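# Seat the L-shaped part flat in its matching pocket

## Task

Lay the L-shaped part flat, fully down at the floor of the pocket that matches its shape.

## Robot and tools

Robot: two arms, left_arm and right_arm, each ending in a four-digit hand (index, middle, ring, thumb) driven by sixteen motors. right_arm has a right hand and left_arm a mirrored left hand. Base positions in the scene frame: left_arm (-0.036, +0.336, +0.013) m, right_arm (-0.055, -0.466, +0.013) m, both almost unrotated. A camera stand sits behind the arms. Cameras: cam_high, cam_low (fixed), cam_left_wrist, cam_right_wrist (on the hands), all 672x504.

Frames. Scene frame: origin at table-top height midway between the nominal bases, +x out over the table, +z up, left_arm toward +y (image sides may differ). Every hand pose, velocity and Hand target in a result is in that arm's own base frame, and pose offsets run along that arm's base axes, turning about the Hand target position. Hand point axes (right hand): +z along straight fingers toward the tips, +x across the palm away from the thumb, +y out of the palm face; on the left hand +x points toward the thumb. The palm face is at y = -0.062 m; straight fingertips end about 0.122 m out along +z. A rigid mast near the wrist on the palm side can strike things.

The 48-number row (every value in [-1, 1], always all 48 even if one arm idles): left_arm dx, dy, dz, rx, ry, rz; left hand 16 motor numbers; left current_limit, speed; then the same 24 for right_arm. Motor order per hand: index_mcp, index_abd, index_pip, index_dip, middle_mcp, middle_abd, middle_pip, middle_dip, ring_mcp, ring_abd, ring_pip, ring_dip, thumb_cmc, thumb_axl, thumb_mcp, thumb_ipl. Results list hand_goal, hand_measured, hand_current_ma and hand_state in this same order.

Pose numbers are offsets, not poses: a shift from the arm's Hand target as it stood when the action or move began, scaled so 1.0 = 0.6 m of travel or 180 degrees of turn; rx, ry, rz form one rotation vector. Sending the same offset twice moves twice. All zeros re-asks for the current Hand target. Orientation is clipped each step to within 32 degrees of the measured one.

Hand numbers are absolute goal angles, mapped linearly between each hinge's stops (-1 to +1); straight is about -0.75 for finger _mcp, 0 for _abd, -0.58 for _pip, -0.70 for _dip, -0.71 for thumb_cmc, -0.68 thumb_axl, -0.23 thumb_mcp, -0.17 thumb_ipl. Toward +1 the fingers curl into the palm and thumb_cmc brings the thumb round in front of the palm. A 0 is a real goal; to leave a hand alone, resend its hand_goal, hand_current_limit and hand_speed. current_limit maps -1..+1 to 0..550 mA (starts +0.4); speed sets hinge rate as (speed+1)/2 of 8.5 rad/s (starts -0.6). A finger grips only while its goal is past the object's surface.

Tools:
- execute_actions(actions, cameras): actions is a list of actions; each action is up to 15 rows, one per 1/30 s step, and a short action repeats its final row to fill 15. Every row in an action counts from that action's starting Hand target. Images only if actions is empty or cameras names them.
- move(target, speed, blend, stop_force, zero, blocking, cameras): straight-line path to one row or a list of up to 15 rows, each offset from the same starting Hand targets. speed in m/s, 0.002 to 3.6, default 0.25 (turn rate twice that in rad/s). blend in m rounds corners in a list. stop_force in N, 3 to 120, ends an arm's path when its wrist sensor feels that much push against the motion; do not rely on it while the hand turns or to feel light sliding. zero (default true) rezeroes before the move. blocking=false returns early and cannot be combined with stop_force. Paths do not avoid obstacles; steer clear of each arm's own base. Result adds a move: line (done, off_target, moving, held, fault; limits=paced or held).
- wait(seconds 0 to 10), stop(), zoom_image(camera, region [x0,y0,x1,y1] pixels, up to 504x504), show_instructions() for the reference image, zero_wrist_force(arm), finished_scene(scene: the current scene's number) which is final.

Reading results: end_effector_position in m, quat wxyz, velocities in m/s and rad/s; Hand target is the last commanded pose, and the hand often rests a little short of it, so send the gap as an offset. Wrist force/torque are in the hand's axes, in N and N m, zeroed at scene start. hand_state words: moving, goal, blocked, overload.

Avoid: any arm stop. Net external force near 150 N or joint torque at its limit (wrist joints 26.3 N m) freezes the arm for 10 s; aiming even slightly past a firm contact can trigger it, so approach slowly with stop_force and back off after pressing. Keep the arms and hands from touching each other. A motor above 495 mA for 5 s shuts down. Motors at 85 °C brake the arm; MOTOR HOT warns at 70 °C. Do not drop the part, release it while moving, slam or hit anything, or let anything leave the table.

Each tool is called after ">>>" by a JSON object that holds its "op" and its "data", one argument or row to a line.

Reference images:

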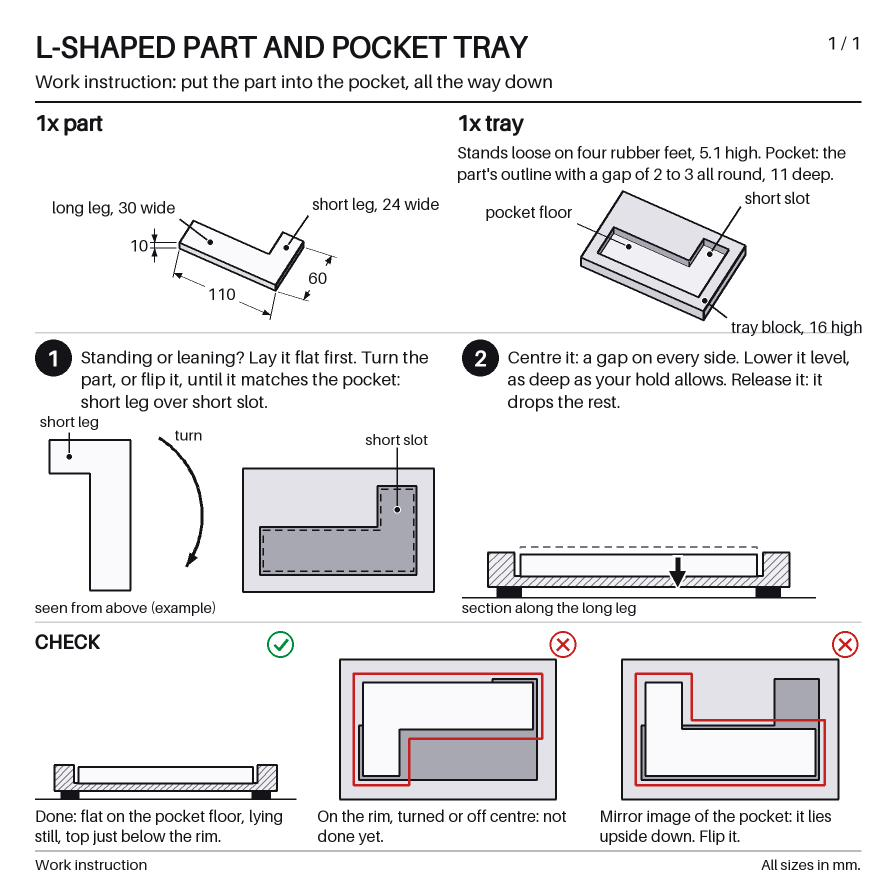

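## Session

I'll start by looking at the current state of the scene.

>>> {"op": "execute_actions", "data": {
  "actions": []
}}

Scene clock: 0.00 s.
left_arm: end_effector_position=(+0.7428, -0.7090, +0.2738) hand_goal=(-0.754, +0.000, -0.576, -0.696, -0.754, +0.000, -0.576, -0.696, -0.754, +0.000, -0.576, -0.696, -0.714, -0.678, -0.226, -0.168) hand_measured=(-0.754, +0.000, -0.576, -0.696, -0.754, +0.000, -0.576, -0.696, -0.754, +0.000, -0.576, -0.696, -0.714, -0.678, -0.226, -0.168) hand_current_ma=(+0, +0, +0, +0, +0, +0, +0, +0, +0, +0, +0, +0, +0, +0, +0, +0) hand_state=(goal, goal, goal, goal, goal, goal, goal, goal, goal, goal, goal, goal, goal, goal, goal, goal) hand_current_limit=0.40 hand_speed=-0.60 end_effector_quat_wxyz=(+0.575, +0.668, +0.321, -0.347) | right_arm: end_effector_position=(+0.4064, -0.0846, +0.2291) hand_goal=(-0.754, +0.000, -0.576, -0.696, -0.754, +0.000, -0.576, -0.696, -0.754, +0.000, -0.576, -0.696, -0.714, -0.678, -0.226, -0.168) hand_measured=(-0.754, +0.000, -0.576, -0.696, -0.754, +0.000, -0.576, -0.696, -0.754, +0.000, -0.576, -0.696, -0.714, -0.678, -0.226, -0.168) hand_current_ma=(+0, +0, +0, +0, +0, +0, +0, +0, +0, +0, +0, +0, +0, +0, +0, +0) hand_state=(goal, goal, goal, goal, goal, goal, goal, goal, goal, goal, goal, goal, goal, goal, goal, goal) hand_current_limit=0.40 hand_speed=-0.60 end_effector_quat_wxyz=(+0.000, +1.000, +0.001, -0.001)
Joint positions: left_arm=[2.698 -2.88 -0.518 -0.025 0.361 -0.729] | right_arm=[-0.315 -1.722 2.043 -1.891 -1.571 1.253]
Joint velocities: within noise
Joint torques (N m): no reading
Motor temperatures (°C): left_arm=[23 23 23 30 27 28] | right_arm=[23 24 25 30 27 28]
Wrist force (N): no reading
Wrist torque (N m): no reading
Wrist force, peak (N): no reading
Hand target: left_arm +0.7428, -0.7090, +0.2738; +0.575, +0.668, +0.321, -0.347 | right_arm +0.4064, -0.0846, +0.2291; +0.000, +1.000, +0.001, -0.001

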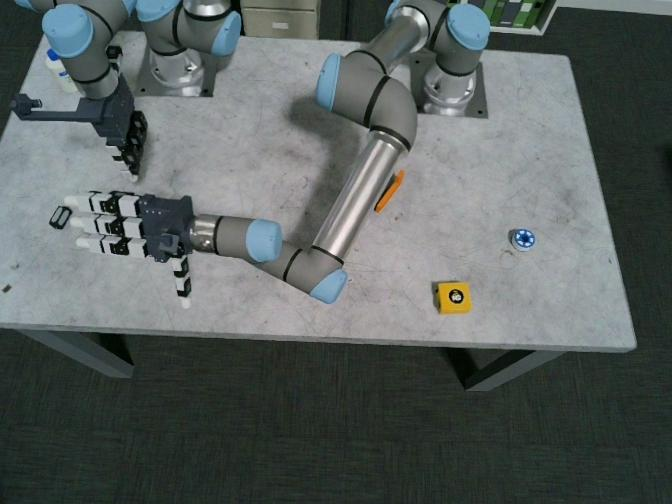

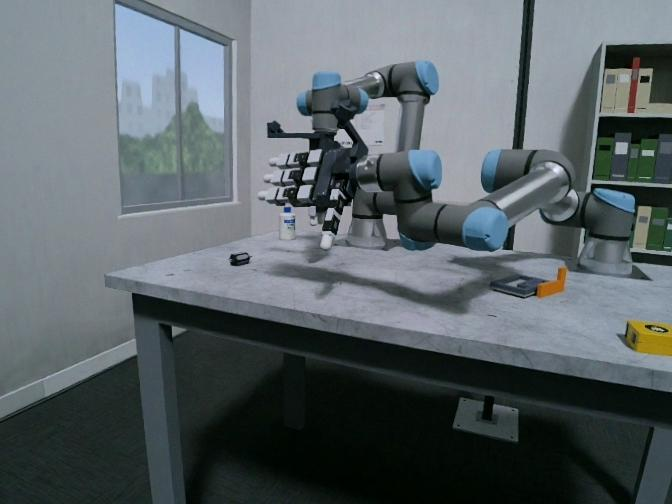

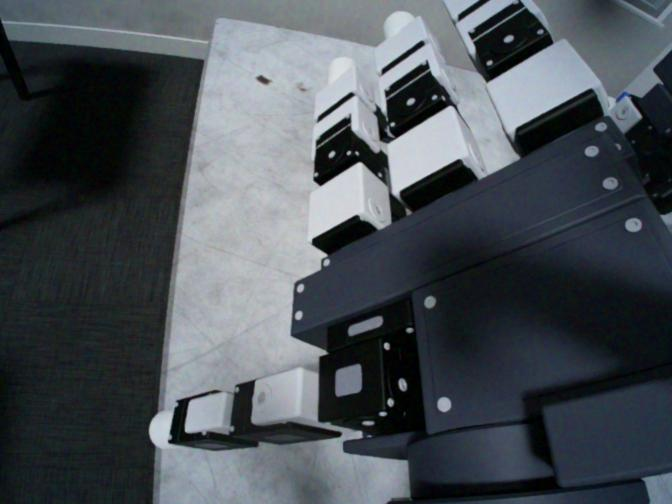

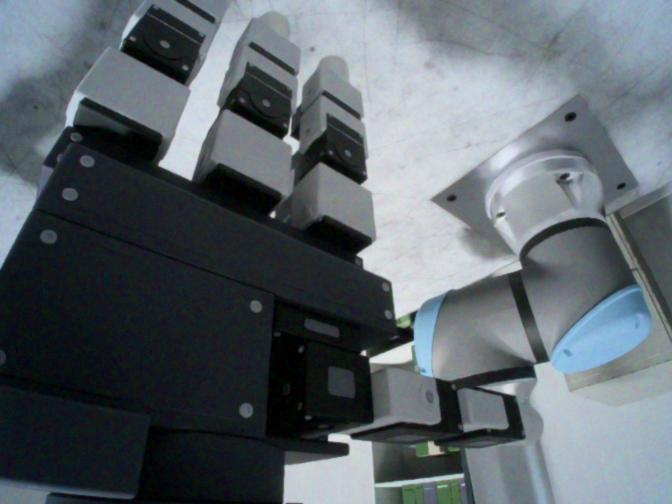

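>>> {"op": "zoom_image", "data": {
  "camera": "cam_high",
  "region": [330, 140, 470, 245]
}}

>>> {"op": "zoom_image", "data": {
  "camera": "cam_low",
  "region": [470, 240, 610, 345]
}}

Scaled by 3.600 from the camera's 672x504 image, which has a finer 960x720 frame.

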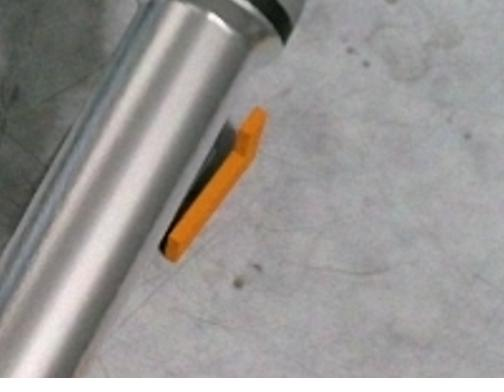

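Scaled by 3.600 from the camera's 672x504 image, which has a finer 960x720 frame.

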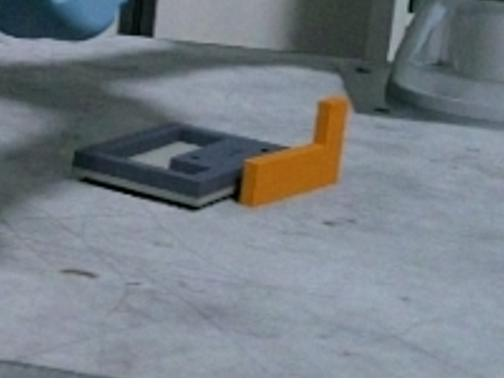

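>>> {"op": "move", "data": {
  "target": [-0.3216, 0.6817, 0.2433, 0.4625, 0.1143, 0.174, -0.754, 0, -0.576, -0.696, -0.754, 0, -0.576, -0.696, -0.754, 0, -0.576, -0.696, -0.714, -0.678, -0.226, -0.168, 0.4, -0.6, 0, 0, 0, 0, 0, 0, -0.754, 0, -0.576, -0.696, -0.754, 0, -0.576, -0.696, -0.754, 0, -0.576, -0.696, -0.714, -0.678, -0.226, -0.168, 0.4, -0.6],
  "speed": 0.25,
  "cameras": ["all"]
}}

Scene clock: 15.30 s.
left_arm: end_effector_position=(+0.5499, -0.3001, +0.4198) hand_goal=(-0.754, +0.000, -0.576, -0.696, -0.754, +0.000, -0.576, -0.696, -0.754, +0.000, -0.576, -0.696, -0.714, -0.678, -0.226, -0.168) hand_measured=(-0.756, +0.000, -0.576, -0.696, -0.756, +0.000, -0.576, -0.696, -0.756, +0.000, -0.576, -0.696, -0.716, -0.678, -0.224, -0.168) hand_current_ma=(+0, +0, +0, +0, +0, +0, +0, +0, +0, +0, +0, +0, +0, +0, +0, +0) hand_state=(goal, goal, goal, goal, goal, goal, goal, goal, goal, goal, goal, goal, goal, goal, goal, goal) hand_current_limit=0.40 hand_speed=-0.60 end_effector_quat_wxyz=(+0.000, +0.707, +0.707, +0.000) | right_arm: end_effector_position=(+0.4064, -0.0846, +0.2291) hand_goal=(-0.754, +0.000, -0.576, -0.696, -0.754, +0.000, -0.576, -0.696, -0.754, +0.000, -0.576, -0.696, -0.714, -0.678, -0.226, -0.168) hand_measured=(-0.754, +0.000, -0.576, -0.696, -0.754, +0.000, -0.576, -0.696, -0.754, +0.000, -0.576, -0.696, -0.714, -0.678, -0.224, -0.168) hand_current_ma=(+4, +0, -3, +0, +4, +0, -3, +0, +4, +0, -3, +0, -1, +4, +12, +2) hand_state=(goal, goal, goal, goal, goal, goal, goal, goal, goal, goal, goal, goal, goal, goal, goal, goal) hand_current_limit=0.40 hand_speed=-0.60 end_effector_quat_wxyz=(+0.000, +1.000, +0.001, -0.001)
Joint positions: left_arm=[2.772 -1.722 -1.249 -1.741 1.571 -0.37] | right_arm=[-0.315 -1.722 2.043 -1.891 -1.571 1.253]
Joint torques (N m): left_arm=[-11.96 39.62 35.23 0.94 3.05 -1.96] | right_arm=[0.54 -15.64 -22.04 -2.48 -0.23 0.06]
Wrist force (N): left_arm=[-1.9 2.1 2.1] | right_arm=[0.0 0.1 0.2]
Wrist torque (N m): left_arm=[-0.06 -0.06 -0.15] | right_arm=[0.00 -0.01 0.00]
Wrist force, peak (N): left_arm=[-2.3 2.2 2.0] | right_arm=[-0.1 -0.3 0.8]
Hand target: left_arm +0.5498, -0.3000, +0.4198; +0.000, +0.707, +0.707, +0.000 | right_arm +0.4064, -0.0846, +0.2291; +0.000, +1.000, +0.001, -0.001
Off the commanded pose: left_arm 0.000 m, 0 deg | right_arm 0.000 m, 0 deg.
move: done

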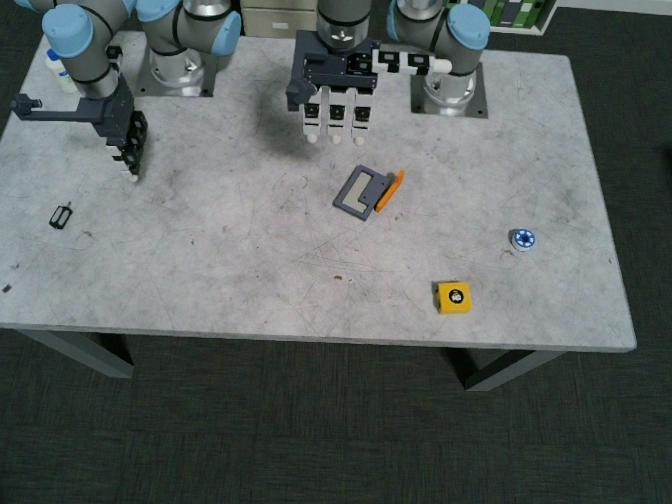

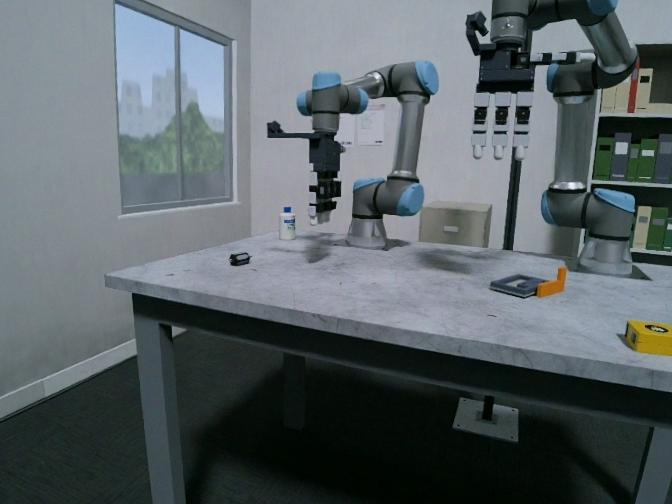

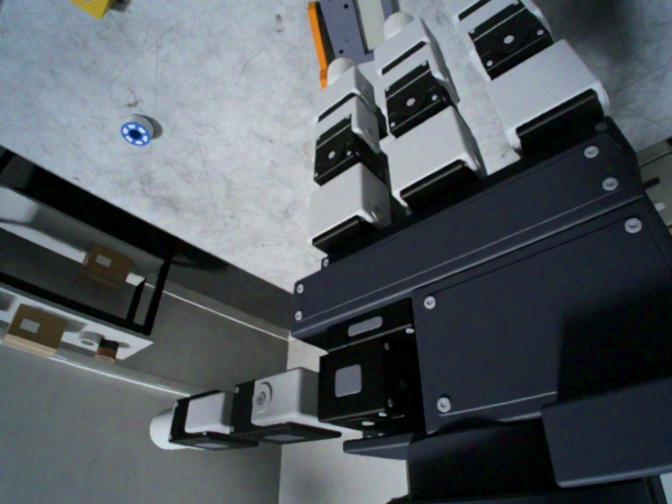

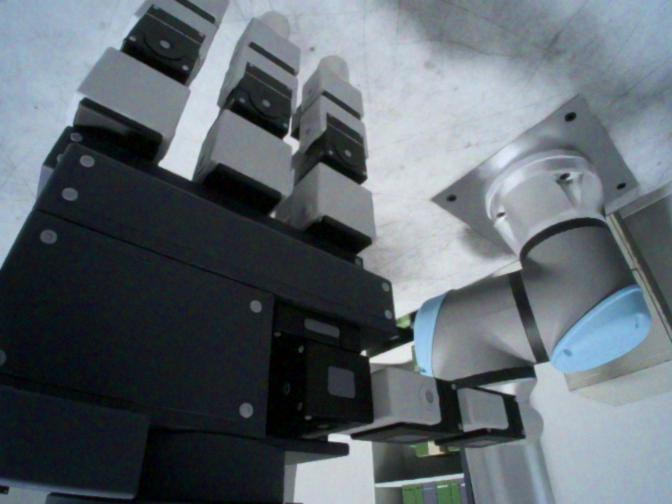

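>>> {"op": "zoom_image", "data": {
  "camera": "cam_high",
  "region": [310, 145, 430, 235]
}}

>>> {"op": "zoom_image", "data": {
  "camera": "cam_low",
  "region": [470, 240, 590, 330]
}}

>>> {"op": "zoom_image", "data": {
  "camera": "cam_left_wrist",
  "region": [270, 0, 470, 150]
}}

Scaled by 4.200 from the camera's 672x504 image, which has a finer 960x720 frame.

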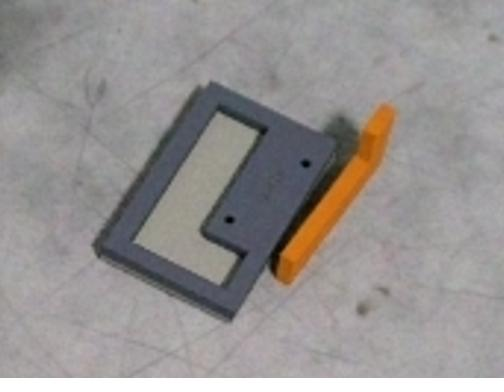

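Scaled by 4.200 from the camera's 672x504 image, which has a finer 960x720 frame.

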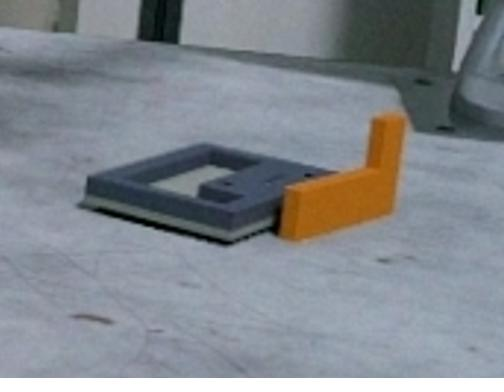

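Scaled by 2.520 from the camera's 672x504 image, which has a finer 960x720 frame.

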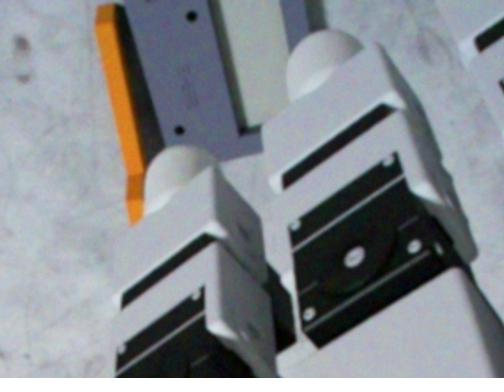

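>>> {"op": "move", "data": {
  "target": [-0.0767, 0.6767, -0.2383, 0, 0, 0.853, -0.754, 0, -0.576, -0.696, -0.754, 0, -0.576, -0.696, -0.754, 0, -0.576, -0.696, -0.714, -0.678, -0.226, -0.168, 0.4, -0.6, 0, 0, 0, 0, 0, 0, -0.754, 0, -0.576, -0.696, -0.754, 0, -0.576, -0.696, -0.754, 0, -0.576, -0.696, -0.714, -0.678, -0.226, -0.168, 0.4, -0.6],
  "speed": 0.3,
  "cameras": ["all"]
}}

Scene clock: 27.73 s.
left_arm: end_effector_position=(+0.5038, +0.1059, +0.2768) hand_goal=(-0.754, +0.000, -0.576, -0.696, -0.754, +0.000, -0.576, -0.696, -0.754, +0.000, -0.576, -0.696, -0.714, -0.678, -0.226, -0.168) hand_measured=(-0.756, +0.000, -0.576, -0.696, -0.756, +0.000, -0.576, -0.696, -0.756, +0.000, -0.576, -0.696, -0.716, -0.678, -0.224, -0.168) hand_current_ma=(+0, +0, +0, +0, +0, +0, +0, +0, +0, +0, +0, +0, +0, +0, +1, +0) hand_state=(goal, goal, goal, goal, goal, goal, goal, goal, goal, goal, goal, goal, goal, goal, goal, goal) hand_current_limit=0.40 hand_speed=-0.60 end_effector_quat_wxyz=(+0.000, -0.527, +0.850, +0.000) | right_arm: end_effector_position=(+0.4064, -0.0846, +0.2291) hand_goal=(-0.754, +0.000, -0.576, -0.696, -0.754, +0.000, -0.576, -0.696, -0.754, +0.000, -0.576, -0.696, -0.714, -0.678, -0.226, -0.168) hand_measured=(-0.754, +0.000, -0.576, -0.696, -0.754, +0.000, -0.576, -0.696, -0.754, +0.000, -0.576, -0.696, -0.714, -0.678, -0.224, -0.168) hand_current_ma=(+4, +0, -3, +0, +4, +0, -3, +0, +4, +0, -3, +0, -1, +4, +12, +2) hand_state=(goal, goal, goal, goal, goal, goal, goal, goal, goal, goal, goal, goal, goal, goal, goal, goal) hand_current_limit=0.40 hand_speed=-0.60 end_effector_quat_wxyz=(+0.000, +1.000, +0.001, -0.001)
Joint positions: left_arm=[3.516 -1.799 -1.522 -1.392 1.571 -2.306] | right_arm=[-0.315 -1.722 2.043 -1.891 -1.571 1.253]
Joint torques (N m): left_arm=[8.76 29.15 14.67 3.88 2.98 -1.72] | right_arm=[-0.32 -16.63 -22.33 -2.57 -0.04 -0.03]
Wrist force (N): left_arm=[-2.8 2.0 2.3] | right_arm=[0.0 0.0 0.5]
Wrist torque (N m): left_arm=[-0.05 0.03 -0.16] | right_arm=[-0.04 -0.01 0.00]
Wrist force, peak (N): left_arm=[-3.2 2.5 2.7] | right_arm=[0.2 -0.2 0.7]
Hand target: left_arm +0.5038, +0.1060, +0.2768; +0.000, -0.527, +0.850, +0.000 | right_arm +0.4064, -0.0846, +0.2291; +0.000, +1.000, +0.001, -0.001
Off the commanded pose: left_arm 0.000 m, 0 deg | right_arm 0.000 m, 0 deg.
move: done

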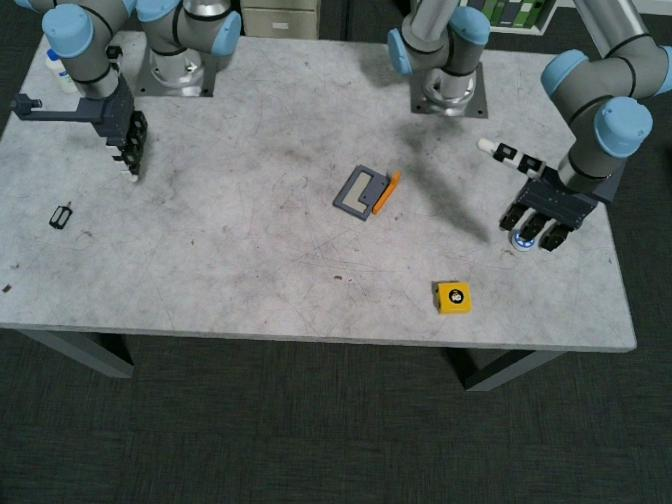

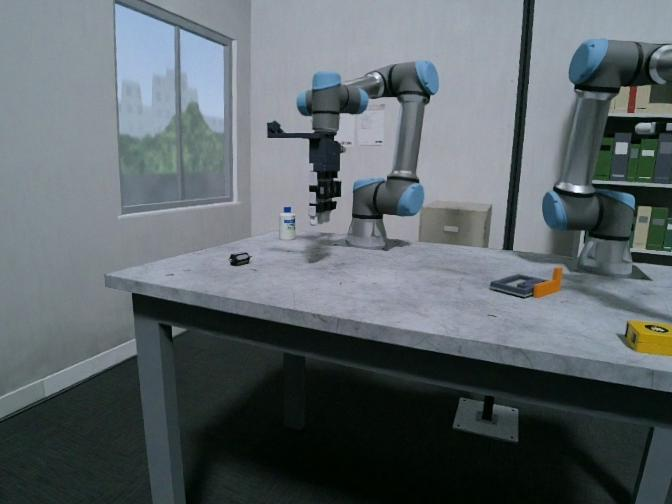

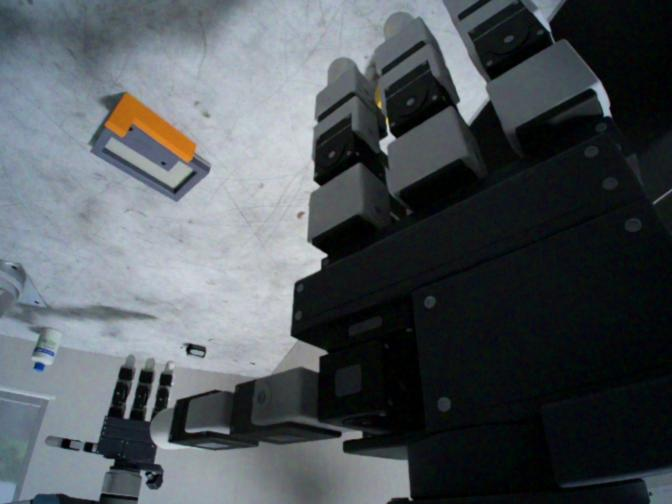

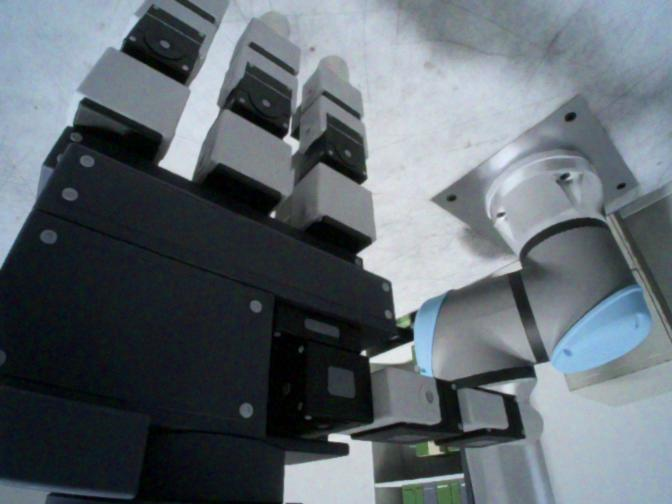

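>>> {"op": "zoom_image", "data": {
  "camera": "cam_left_wrist",
  "region": [70, 70, 250, 220]
}}

>>> {"op": "zoom_image", "data": {
  "camera": "cam_high",
  "region": [310, 145, 430, 235]
}}

>>> {"op": "zoom_image", "data": {
  "camera": "cam_low",
  "region": [470, 240, 590, 330]
}}

Scaled by 2.800 from the camera's 672x504 image, which has a finer 960x720 frame.

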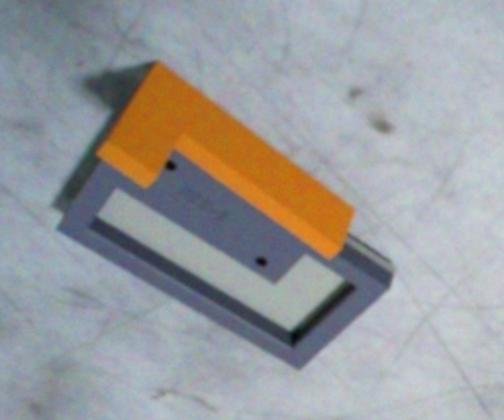

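Scaled by 4.200 from the camera's 672x504 image, which has a finer 960x720 frame.

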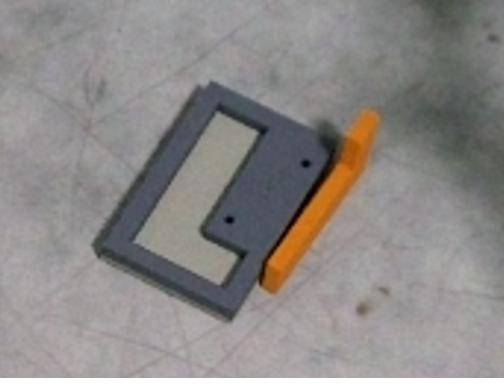

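Scaled by 4.200 from the camera's 672x504 image, which has a finer 960x720 frame.

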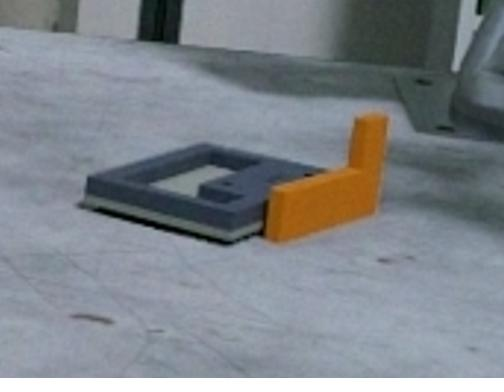

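>>> {"op": "move", "data": {
  "target": [
    [0, 0, 0, 0, 0, 0, -0.754, 0, -0.576, -0.696, -0.754, 0, -0.576, -0.696, -0.754, 0, -0.576, -0.696, -0.714, -0.678, -0.226, -0.168, 0.4, -0.6, 0.07, 0.6, 0.08, 0, 0, 0.16, -0.754, -0.12, -0.576, -0.696, -0.754, 0.12, -0.576, -0.696, -0.754, 0.25, -0.576, -0.696, 0.571, -0.678, -0.226, -0.168, 0.4, -0.6]
  ],
  "speed": 0.25
}}

>>> {"op": "move", "data": {
  "target": [
    [0, 0, 0, 0, 0, 0, -0.754, 0, -0.576, -0.696, -0.754, 0, -0.576, -0.696, -0.754, 0, -0.576, -0.696, -0.714, -0.678, -0.226, -0.168, 0.4, -0.6, 0.067, 0.4843, -0.047, 0, 0, 0.163, -0.754, -0.12, -0.576, -0.696, -0.754, 0.12, -0.576, -0.696, -0.754, 0.25, -0.576, -0.696, 0.571, -0.678, -0.226, -0.168, 0.4, -0.6]
  ],
  "speed": 0.2,
  "cameras": ["all"]
}}

Scene clock: 31.73 s.
left_arm: end_effector_position=(+0.5038, +0.1060, +0.2768) hand_goal=(-0.754, +0.000, -0.576, -0.696, -0.754, +0.000, -0.576, -0.696, -0.754, +0.000, -0.576, -0.696, -0.714, -0.678, -0.226, -0.168) hand_measured=(-0.756, +0.000, -0.576, -0.696, -0.756, +0.000, -0.576, -0.696, -0.756, +0.000, -0.576, -0.696, -0.716, -0.678, -0.224, -0.168) hand_current_ma=(+0, +0, +0, +0, +0, +0, +0, +0, +0, +0, +0, +0, +0, +0, +1, +0) hand_state=(goal, goal, goal, goal, goal, goal, goal, goal, goal, goal, goal, goal, goal, goal, goal, goal) hand_current_limit=0.40 hand_speed=-0.60 end_effector_quat_wxyz=(+0.000, -0.527, +0.850, +0.000) | right_arm: end_effector_position=(+0.4483, +0.2752, +0.2771) hand_goal=(-0.754, -0.120, -0.576, -0.696, -0.754, +0.120, -0.576, -0.696, -0.754, +0.250, -0.576, -0.696, +0.570, -0.678, -0.226, -0.168) hand_measured=(-0.754, -0.116, -0.576, -0.696, -0.754, +0.116, -0.576, -0.696, -0.754, +0.246, -0.576, -0.696, +0.568, -0.678, -0.224, -0.168) hand_current_ma=(+4, +16, -3, +0, +4, -14, -3, +0, +4, -19, -3, +0, -9, +4, +12, +2) hand_state=(goal, goal, goal, goal, goal, goal, goal, goal, goal, goal, goal, goal, goal, goal, goal, goal) hand_current_limit=0.40 hand_speed=-0.60 end_effector_quat_wxyz=(+0.000, +0.968, +0.250, -0.001)
Joint positions: left_arm=[3.516 -1.799 -1.522 -1.392 1.571 -2.307] | right_arm=[0.46 -1.432 1.629 -1.766 -1.571 1.526]
Joint torques (N m): left_arm=[6.96 30.33 15.47 3.97 2.78 -1.83] | right_arm=[9.73 -15.46 -36.82 -0.37 -2.56 1.72]
Wrist force (N): left_arm=[-2.5 2.2 2.3] | right_arm=[-0.2 0.0 0.5]
Wrist torque (N m): left_arm=[-0.02 0.01 -0.15] | right_arm=[0.04 -0.07 -0.06]
Wrist force, peak (N): left_arm=[-2.6 2.5 2.4] | right_arm=[0.6 -1.3 0.3]
Hand target: left_arm +0.5038, +0.1060, +0.2768; +0.000, -0.527, +0.850, +0.000 | right_arm +0.4484, +0.2754, +0.2771; +0.000, +0.968, +0.250, -0.001
Off the commanded pose: left_arm 0.000 m, 0 deg | right_arm 0.000 m, 0 deg.
move: done

Scene clock: 34.07 s.
left_arm: end_effector_position=(+0.5038, +0.1060, +0.2768) hand_goal=(-0.754, +0.000, -0.576, -0.696, -0.754, +0.000, -0.576, -0.696, -0.754, +0.000, -0.576, -0.696, -0.714, -0.678, -0.226, -0.168) hand_measured=(-0.756, +0.000, -0.576, -0.696, -0.756, +0.000, -0.576, -0.696, -0.756, +0.000, -0.576, -0.696, -0.716, -0.678, -0.224, -0.168) hand_current_ma=(+0, +0, +0, +0, +0, +0, +0, +0, +0, +0, +0, +0, +0, +0, +1, +0) hand_state=(goal, goal, goal, goal, goal, goal, goal, goal, goal, goal, goal, goal, goal, goal, goal, goal) hand_current_limit=0.40 hand_speed=-0.60 end_effector_quat_wxyz=(+0.000, -0.527, +0.850, +0.000) | right_arm: end_effector_position=(+0.4885, +0.5659, +0.2489) hand_goal=(-0.754, -0.120, -0.576, -0.696, -0.754, +0.120, -0.576, -0.696, -0.754, +0.250, -0.576, -0.696, +0.570, -0.678, -0.226, -0.168) hand_measured=(-0.754, -0.116, -0.576, -0.696, -0.754, +0.116, -0.576, -0.696, -0.754, +0.246, -0.576, -0.696, +0.568, -0.678, -0.224, -0.168) hand_current_ma=(+4, +16, -3, +0, +4, -14, -3, +0, +4, -19, -3, +0, -9, +4, +13, +2) hand_state=(goal, goal, goal, goal, goal, goal, goal, goal, goal, goal, goal, goal, goal, goal, goal, goal) hand_current_limit=0.40 hand_speed=-0.60 end_effector_quat_wxyz=(+0.000, +0.873, +0.487, -0.001)
Joint positions: left_arm=[3.516 -1.799 -1.522 -1.392 1.571 -2.307] | right_arm=[0.798 -0.916 0.969 -1.623 -1.571 1.351]
Joint torques (N m): left_arm=[10.21 29.22 14.93 4.06 2.75 -1.99] | right_arm=[10.21 -35.48 -37.53 0.21 -2.5 -1.8]
Wrist force (N): left_arm=[-2.8 2.4 2.1] | right_arm=[-0.6 -0.1 0.3]
Wrist torque (N m): left_arm=[0.02 0.03 -0.18] | right_arm=[0.04 -0.03 0.09]
Wrist force, peak (N): left_arm=[-2.6 2.2 2.6] | right_arm=[-0.2 1.1 0.2]
Hand target: left_arm +0.5038, +0.1060, +0.2768; +0.000, -0.527, +0.850, +0.000 | right_arm +0.4886, +0.5660, +0.2489; +0.000, +0.873, +0.487, -0.001
Off the commanded pose: left_arm 0.000 m, 0 deg | right_arm 0.000 m, 0 deg.
move: done

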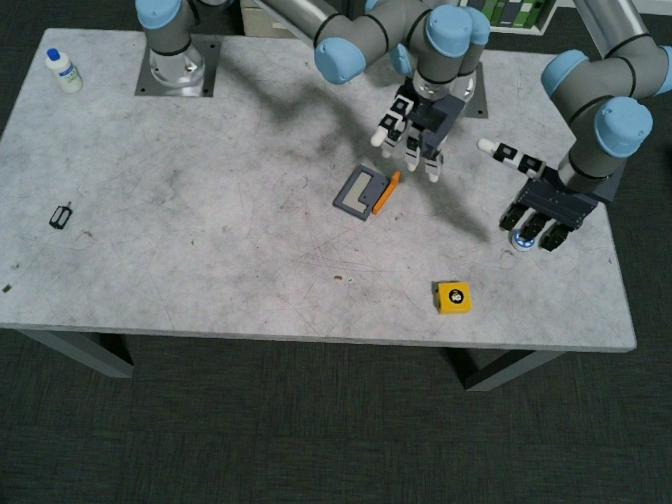

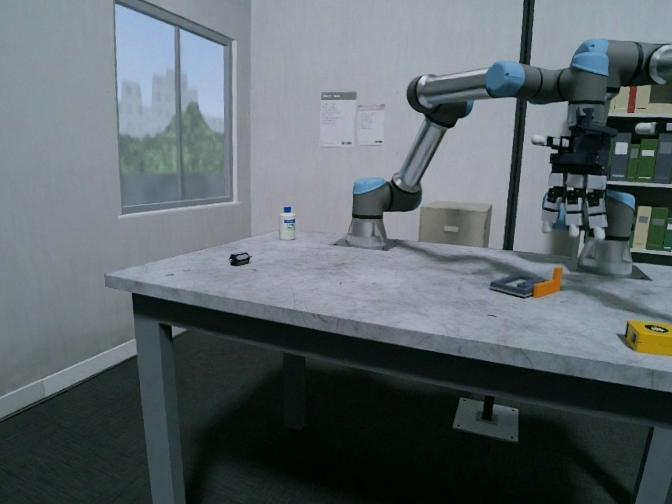

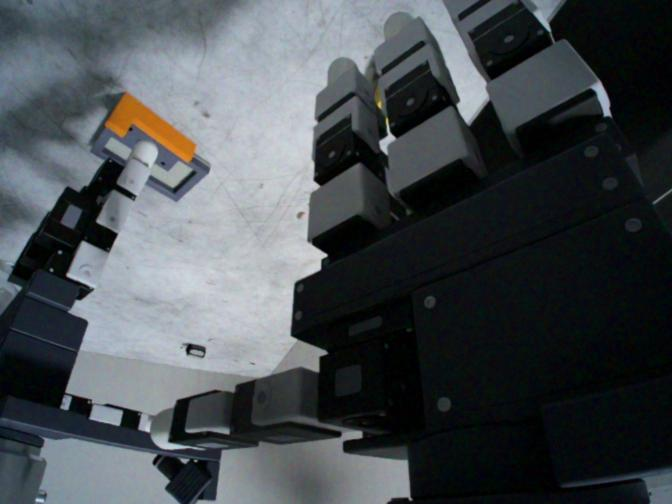

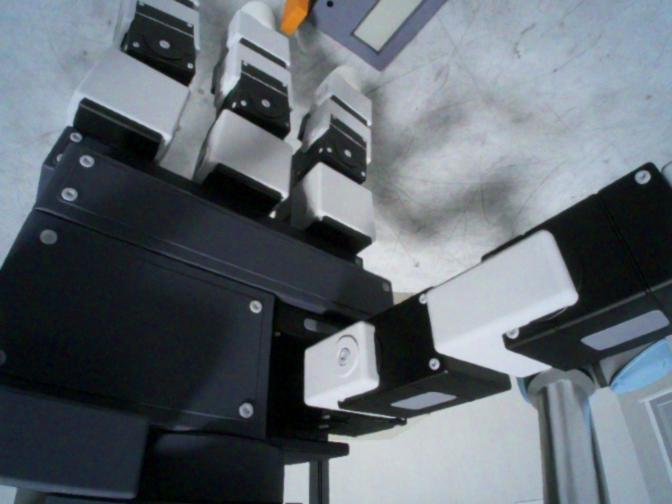

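>>> {"op": "zoom_image", "data": {
  "camera": "cam_right_wrist",
  "region": [200, 0, 450, 180]
}}

>>> {"op": "zoom_image", "data": {
  "camera": "cam_high",
  "region": [320, 90, 480, 230]
}}

>>> {"op": "zoom_image", "data": {
  "camera": "cam_low",
  "region": [480, 120, 660, 310]
}}

>>> {"op": "zoom_image", "data": {
  "camera": "cam_left_wrist",
  "region": [0, 60, 260, 300]
}}

Scaled by 2.016 from the camera's 672x504 image, which has a finer 960x720 frame.

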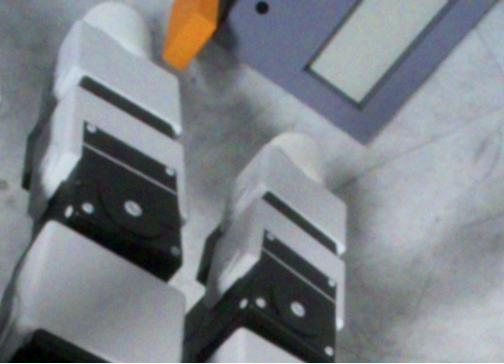

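Scaled by 3.150 from the camera's 672x504 image, which has a finer 960x720 frame.

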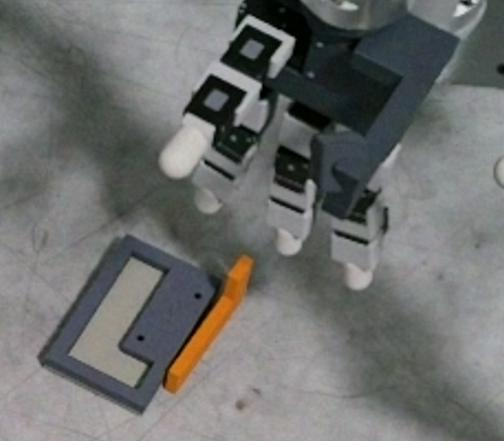

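Scaled by 2.653 from the camera's 672x504 image, which has a finer 960x720 frame.

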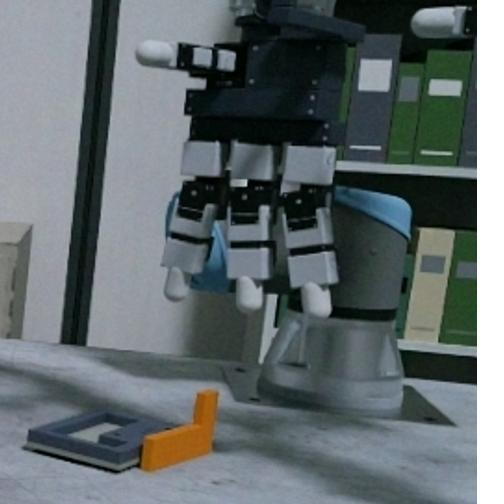

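Scaled by 1.938 from the camera's 672x504 image, which has a finer 960x720 frame.

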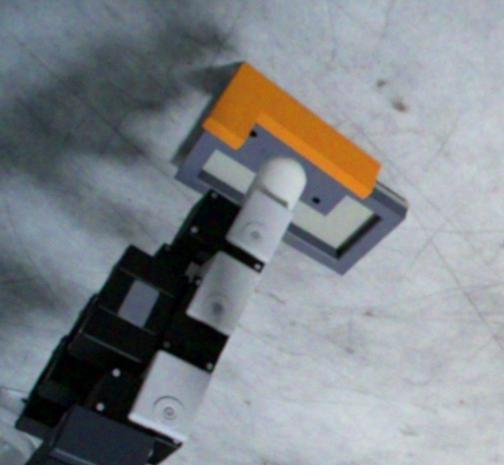

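>>> {"op": "move", "data": {
  "target": [
    [0, 0, 0, 0, 0, 0, -0.754, 0, -0.576, -0.696, -0.754, 0, -0.576, -0.696, -0.754, 0, -0.576, -0.696, -0.714, -0.678, -0.226, -0.168, 0.4, -0.6, -0.03, 0, -0.108, 0, 0, 0, -0.754, -0.12, -0.576, -0.696, -0.754, 0.12, -0.576, -0.696, -0.754, 0.25, -0.576, -0.696, 0.571, -0.678, -0.226, -0.168, 0.4, -0.6]
  ],
  "speed": 0.15,
  "cameras": ["all"]
}}

>>> {"op": "zoom_image", "data": {
  "camera": "cam_right_wrist",
  "region": [200, 0, 450, 180]
}}

>>> {"op": "zoom_image", "data": {
  "camera": "cam_high",
  "region": [320, 110, 460, 230]
}}

>>> {"op": "zoom_image", "data": {
  "camera": "cam_low",
  "region": [480, 160, 630, 310]
}}

Scene clock: 41.93 s.
left_arm: end_effector_position=(+0.5038, +0.1060, +0.2768) hand_goal=(-0.754, +0.000, -0.576, -0.696, -0.754, +0.000, -0.576, -0.696, -0.754, +0.000, -0.576, -0.696, -0.714, -0.678, -0.226, -0.168) hand_measured=(-0.756, +0.000, -0.576, -0.696, -0.756, +0.000, -0.576, -0.696, -0.756, +0.000, -0.576, -0.696, -0.716, -0.678, -0.224, -0.168) hand_current_ma=(+0, +0, +0, +0, +0, +0, +0, +0, +0, +0, +0, +0, +0, +0, +1, +0) hand_state=(goal, goal, goal, goal, goal, goal, goal, goal, goal, goal, goal, goal, goal, goal, goal, goal) hand_current_limit=0.40 hand_speed=-0.60 end_effector_quat_wxyz=(+0.000, -0.527, +0.850, +0.000) | right_arm: end_effector_position=(+0.4706, +0.5660, +0.1842) hand_goal=(-0.754, -0.120, -0.576, -0.696, -0.754, +0.120, -0.576, -0.696, -0.754, +0.250, -0.576, -0.696, +0.570, -0.678, -0.226, -0.168) hand_measured=(-0.754, -0.116, -0.576, -0.696, -0.754, +0.116, -0.576, -0.696, -0.754, +0.246, -0.576, -0.696, +0.568, -0.678, -0.224, -0.168) hand_current_ma=(+4, +16, -3, +0, +4, -13, -3, +0, +4, -19, -3, +0, -9, +4, +14, +2) hand_state=(goal, goal, goal, goal, goal, goal, goal, goal, goal, goal, goal, goal, goal, goal, goal, goal) hand_current_limit=0.40 hand_speed=-0.60 end_effector_quat_wxyz=(+0.000, +0.873, +0.487, -0.001)
Joint positions: left_arm=[3.516 -1.799 -1.522 -1.392 1.571 -2.307] | right_arm=[0.815 -0.919 1.141 -1.791 -1.571 1.369]
Joint torques (N m): left_arm=[9.49 29.66 14.41 3.92 2.87 -1.92] | right_arm=[9.27 -35.37 -12.63 -4.48 -2.06 1.78]
Wrist force (N): left_arm=[-2.7 2.3 2.2] | right_arm=[-0.3 0.3 0.2]
Wrist torque (N m): left_arm=[0.00 0.02 -0.16] | right_arm=[0.09 -0.04 -0.10]
Wrist force, peak (N): left_arm=[-2.9 2.4 2.4] | right_arm=[-0.4 0.1 -1.2]
Hand target: left_arm +0.5038, +0.1060, +0.2768; +0.000, -0.527, +0.850, +0.000 | right_arm +0.4706, +0.5660, +0.1841; +0.000, +0.873, +0.487, -0.001
Off the commanded pose: left_arm 0.000 m, 0 deg | right_arm 0.000 m, 0 deg.
move: done

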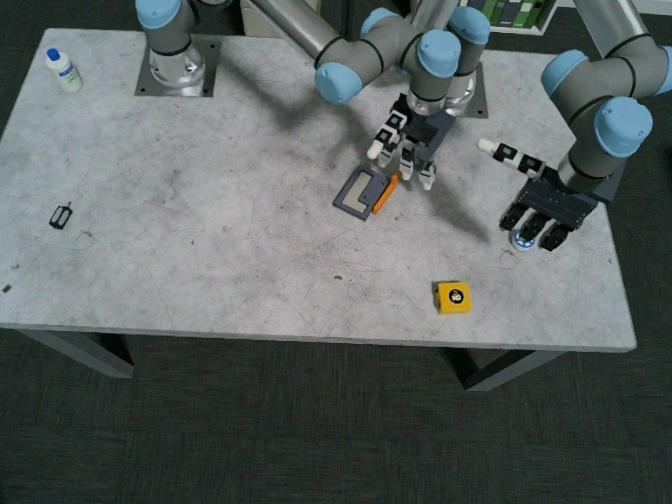

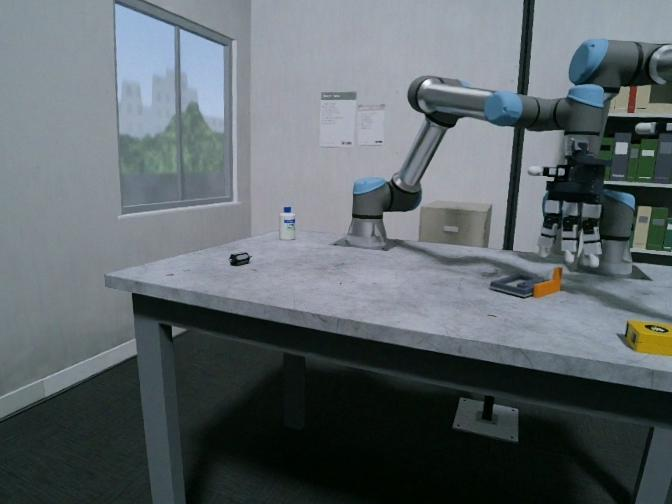

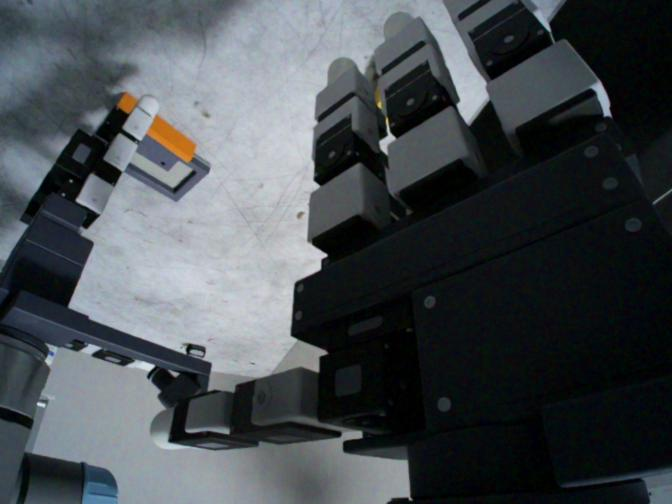

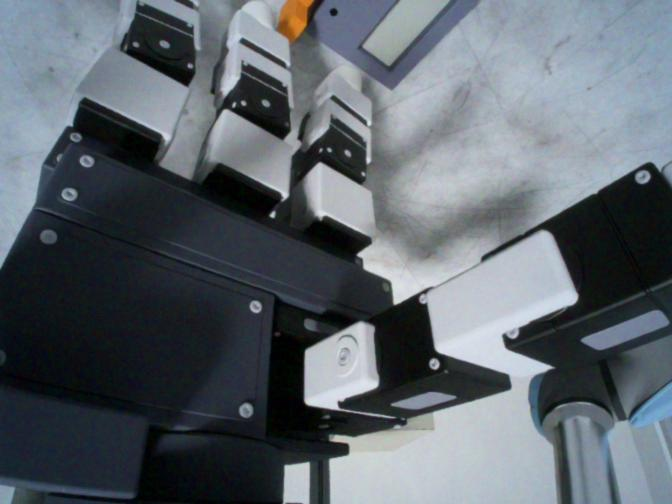

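Scaled by 2.016 from the camera's 672x504 image, which has a finer 960x720 frame.

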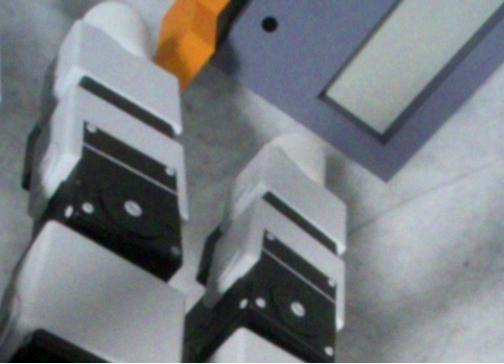

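Scaled by 3.600 from the camera's 672x504 image, which has a finer 960x720 frame.

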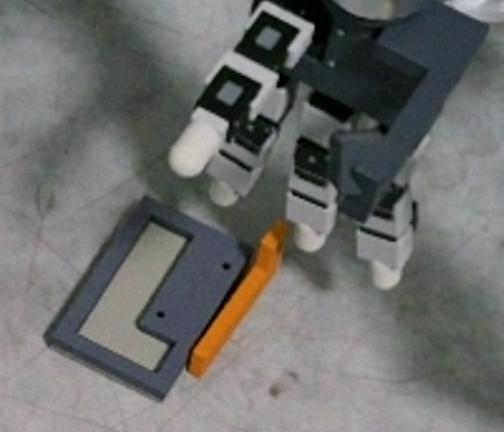

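Scaled by 3.360 from the camera's 672x504 image, which has a finer 960x720 frame.

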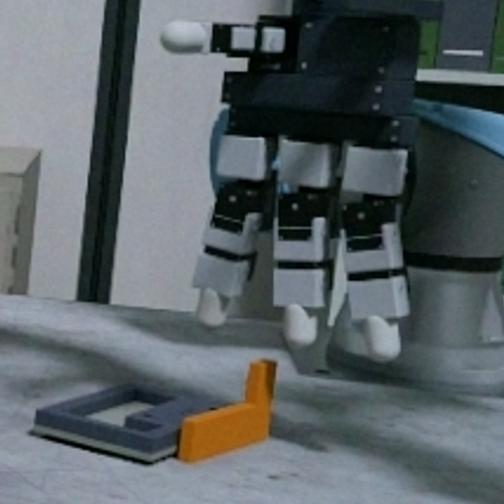

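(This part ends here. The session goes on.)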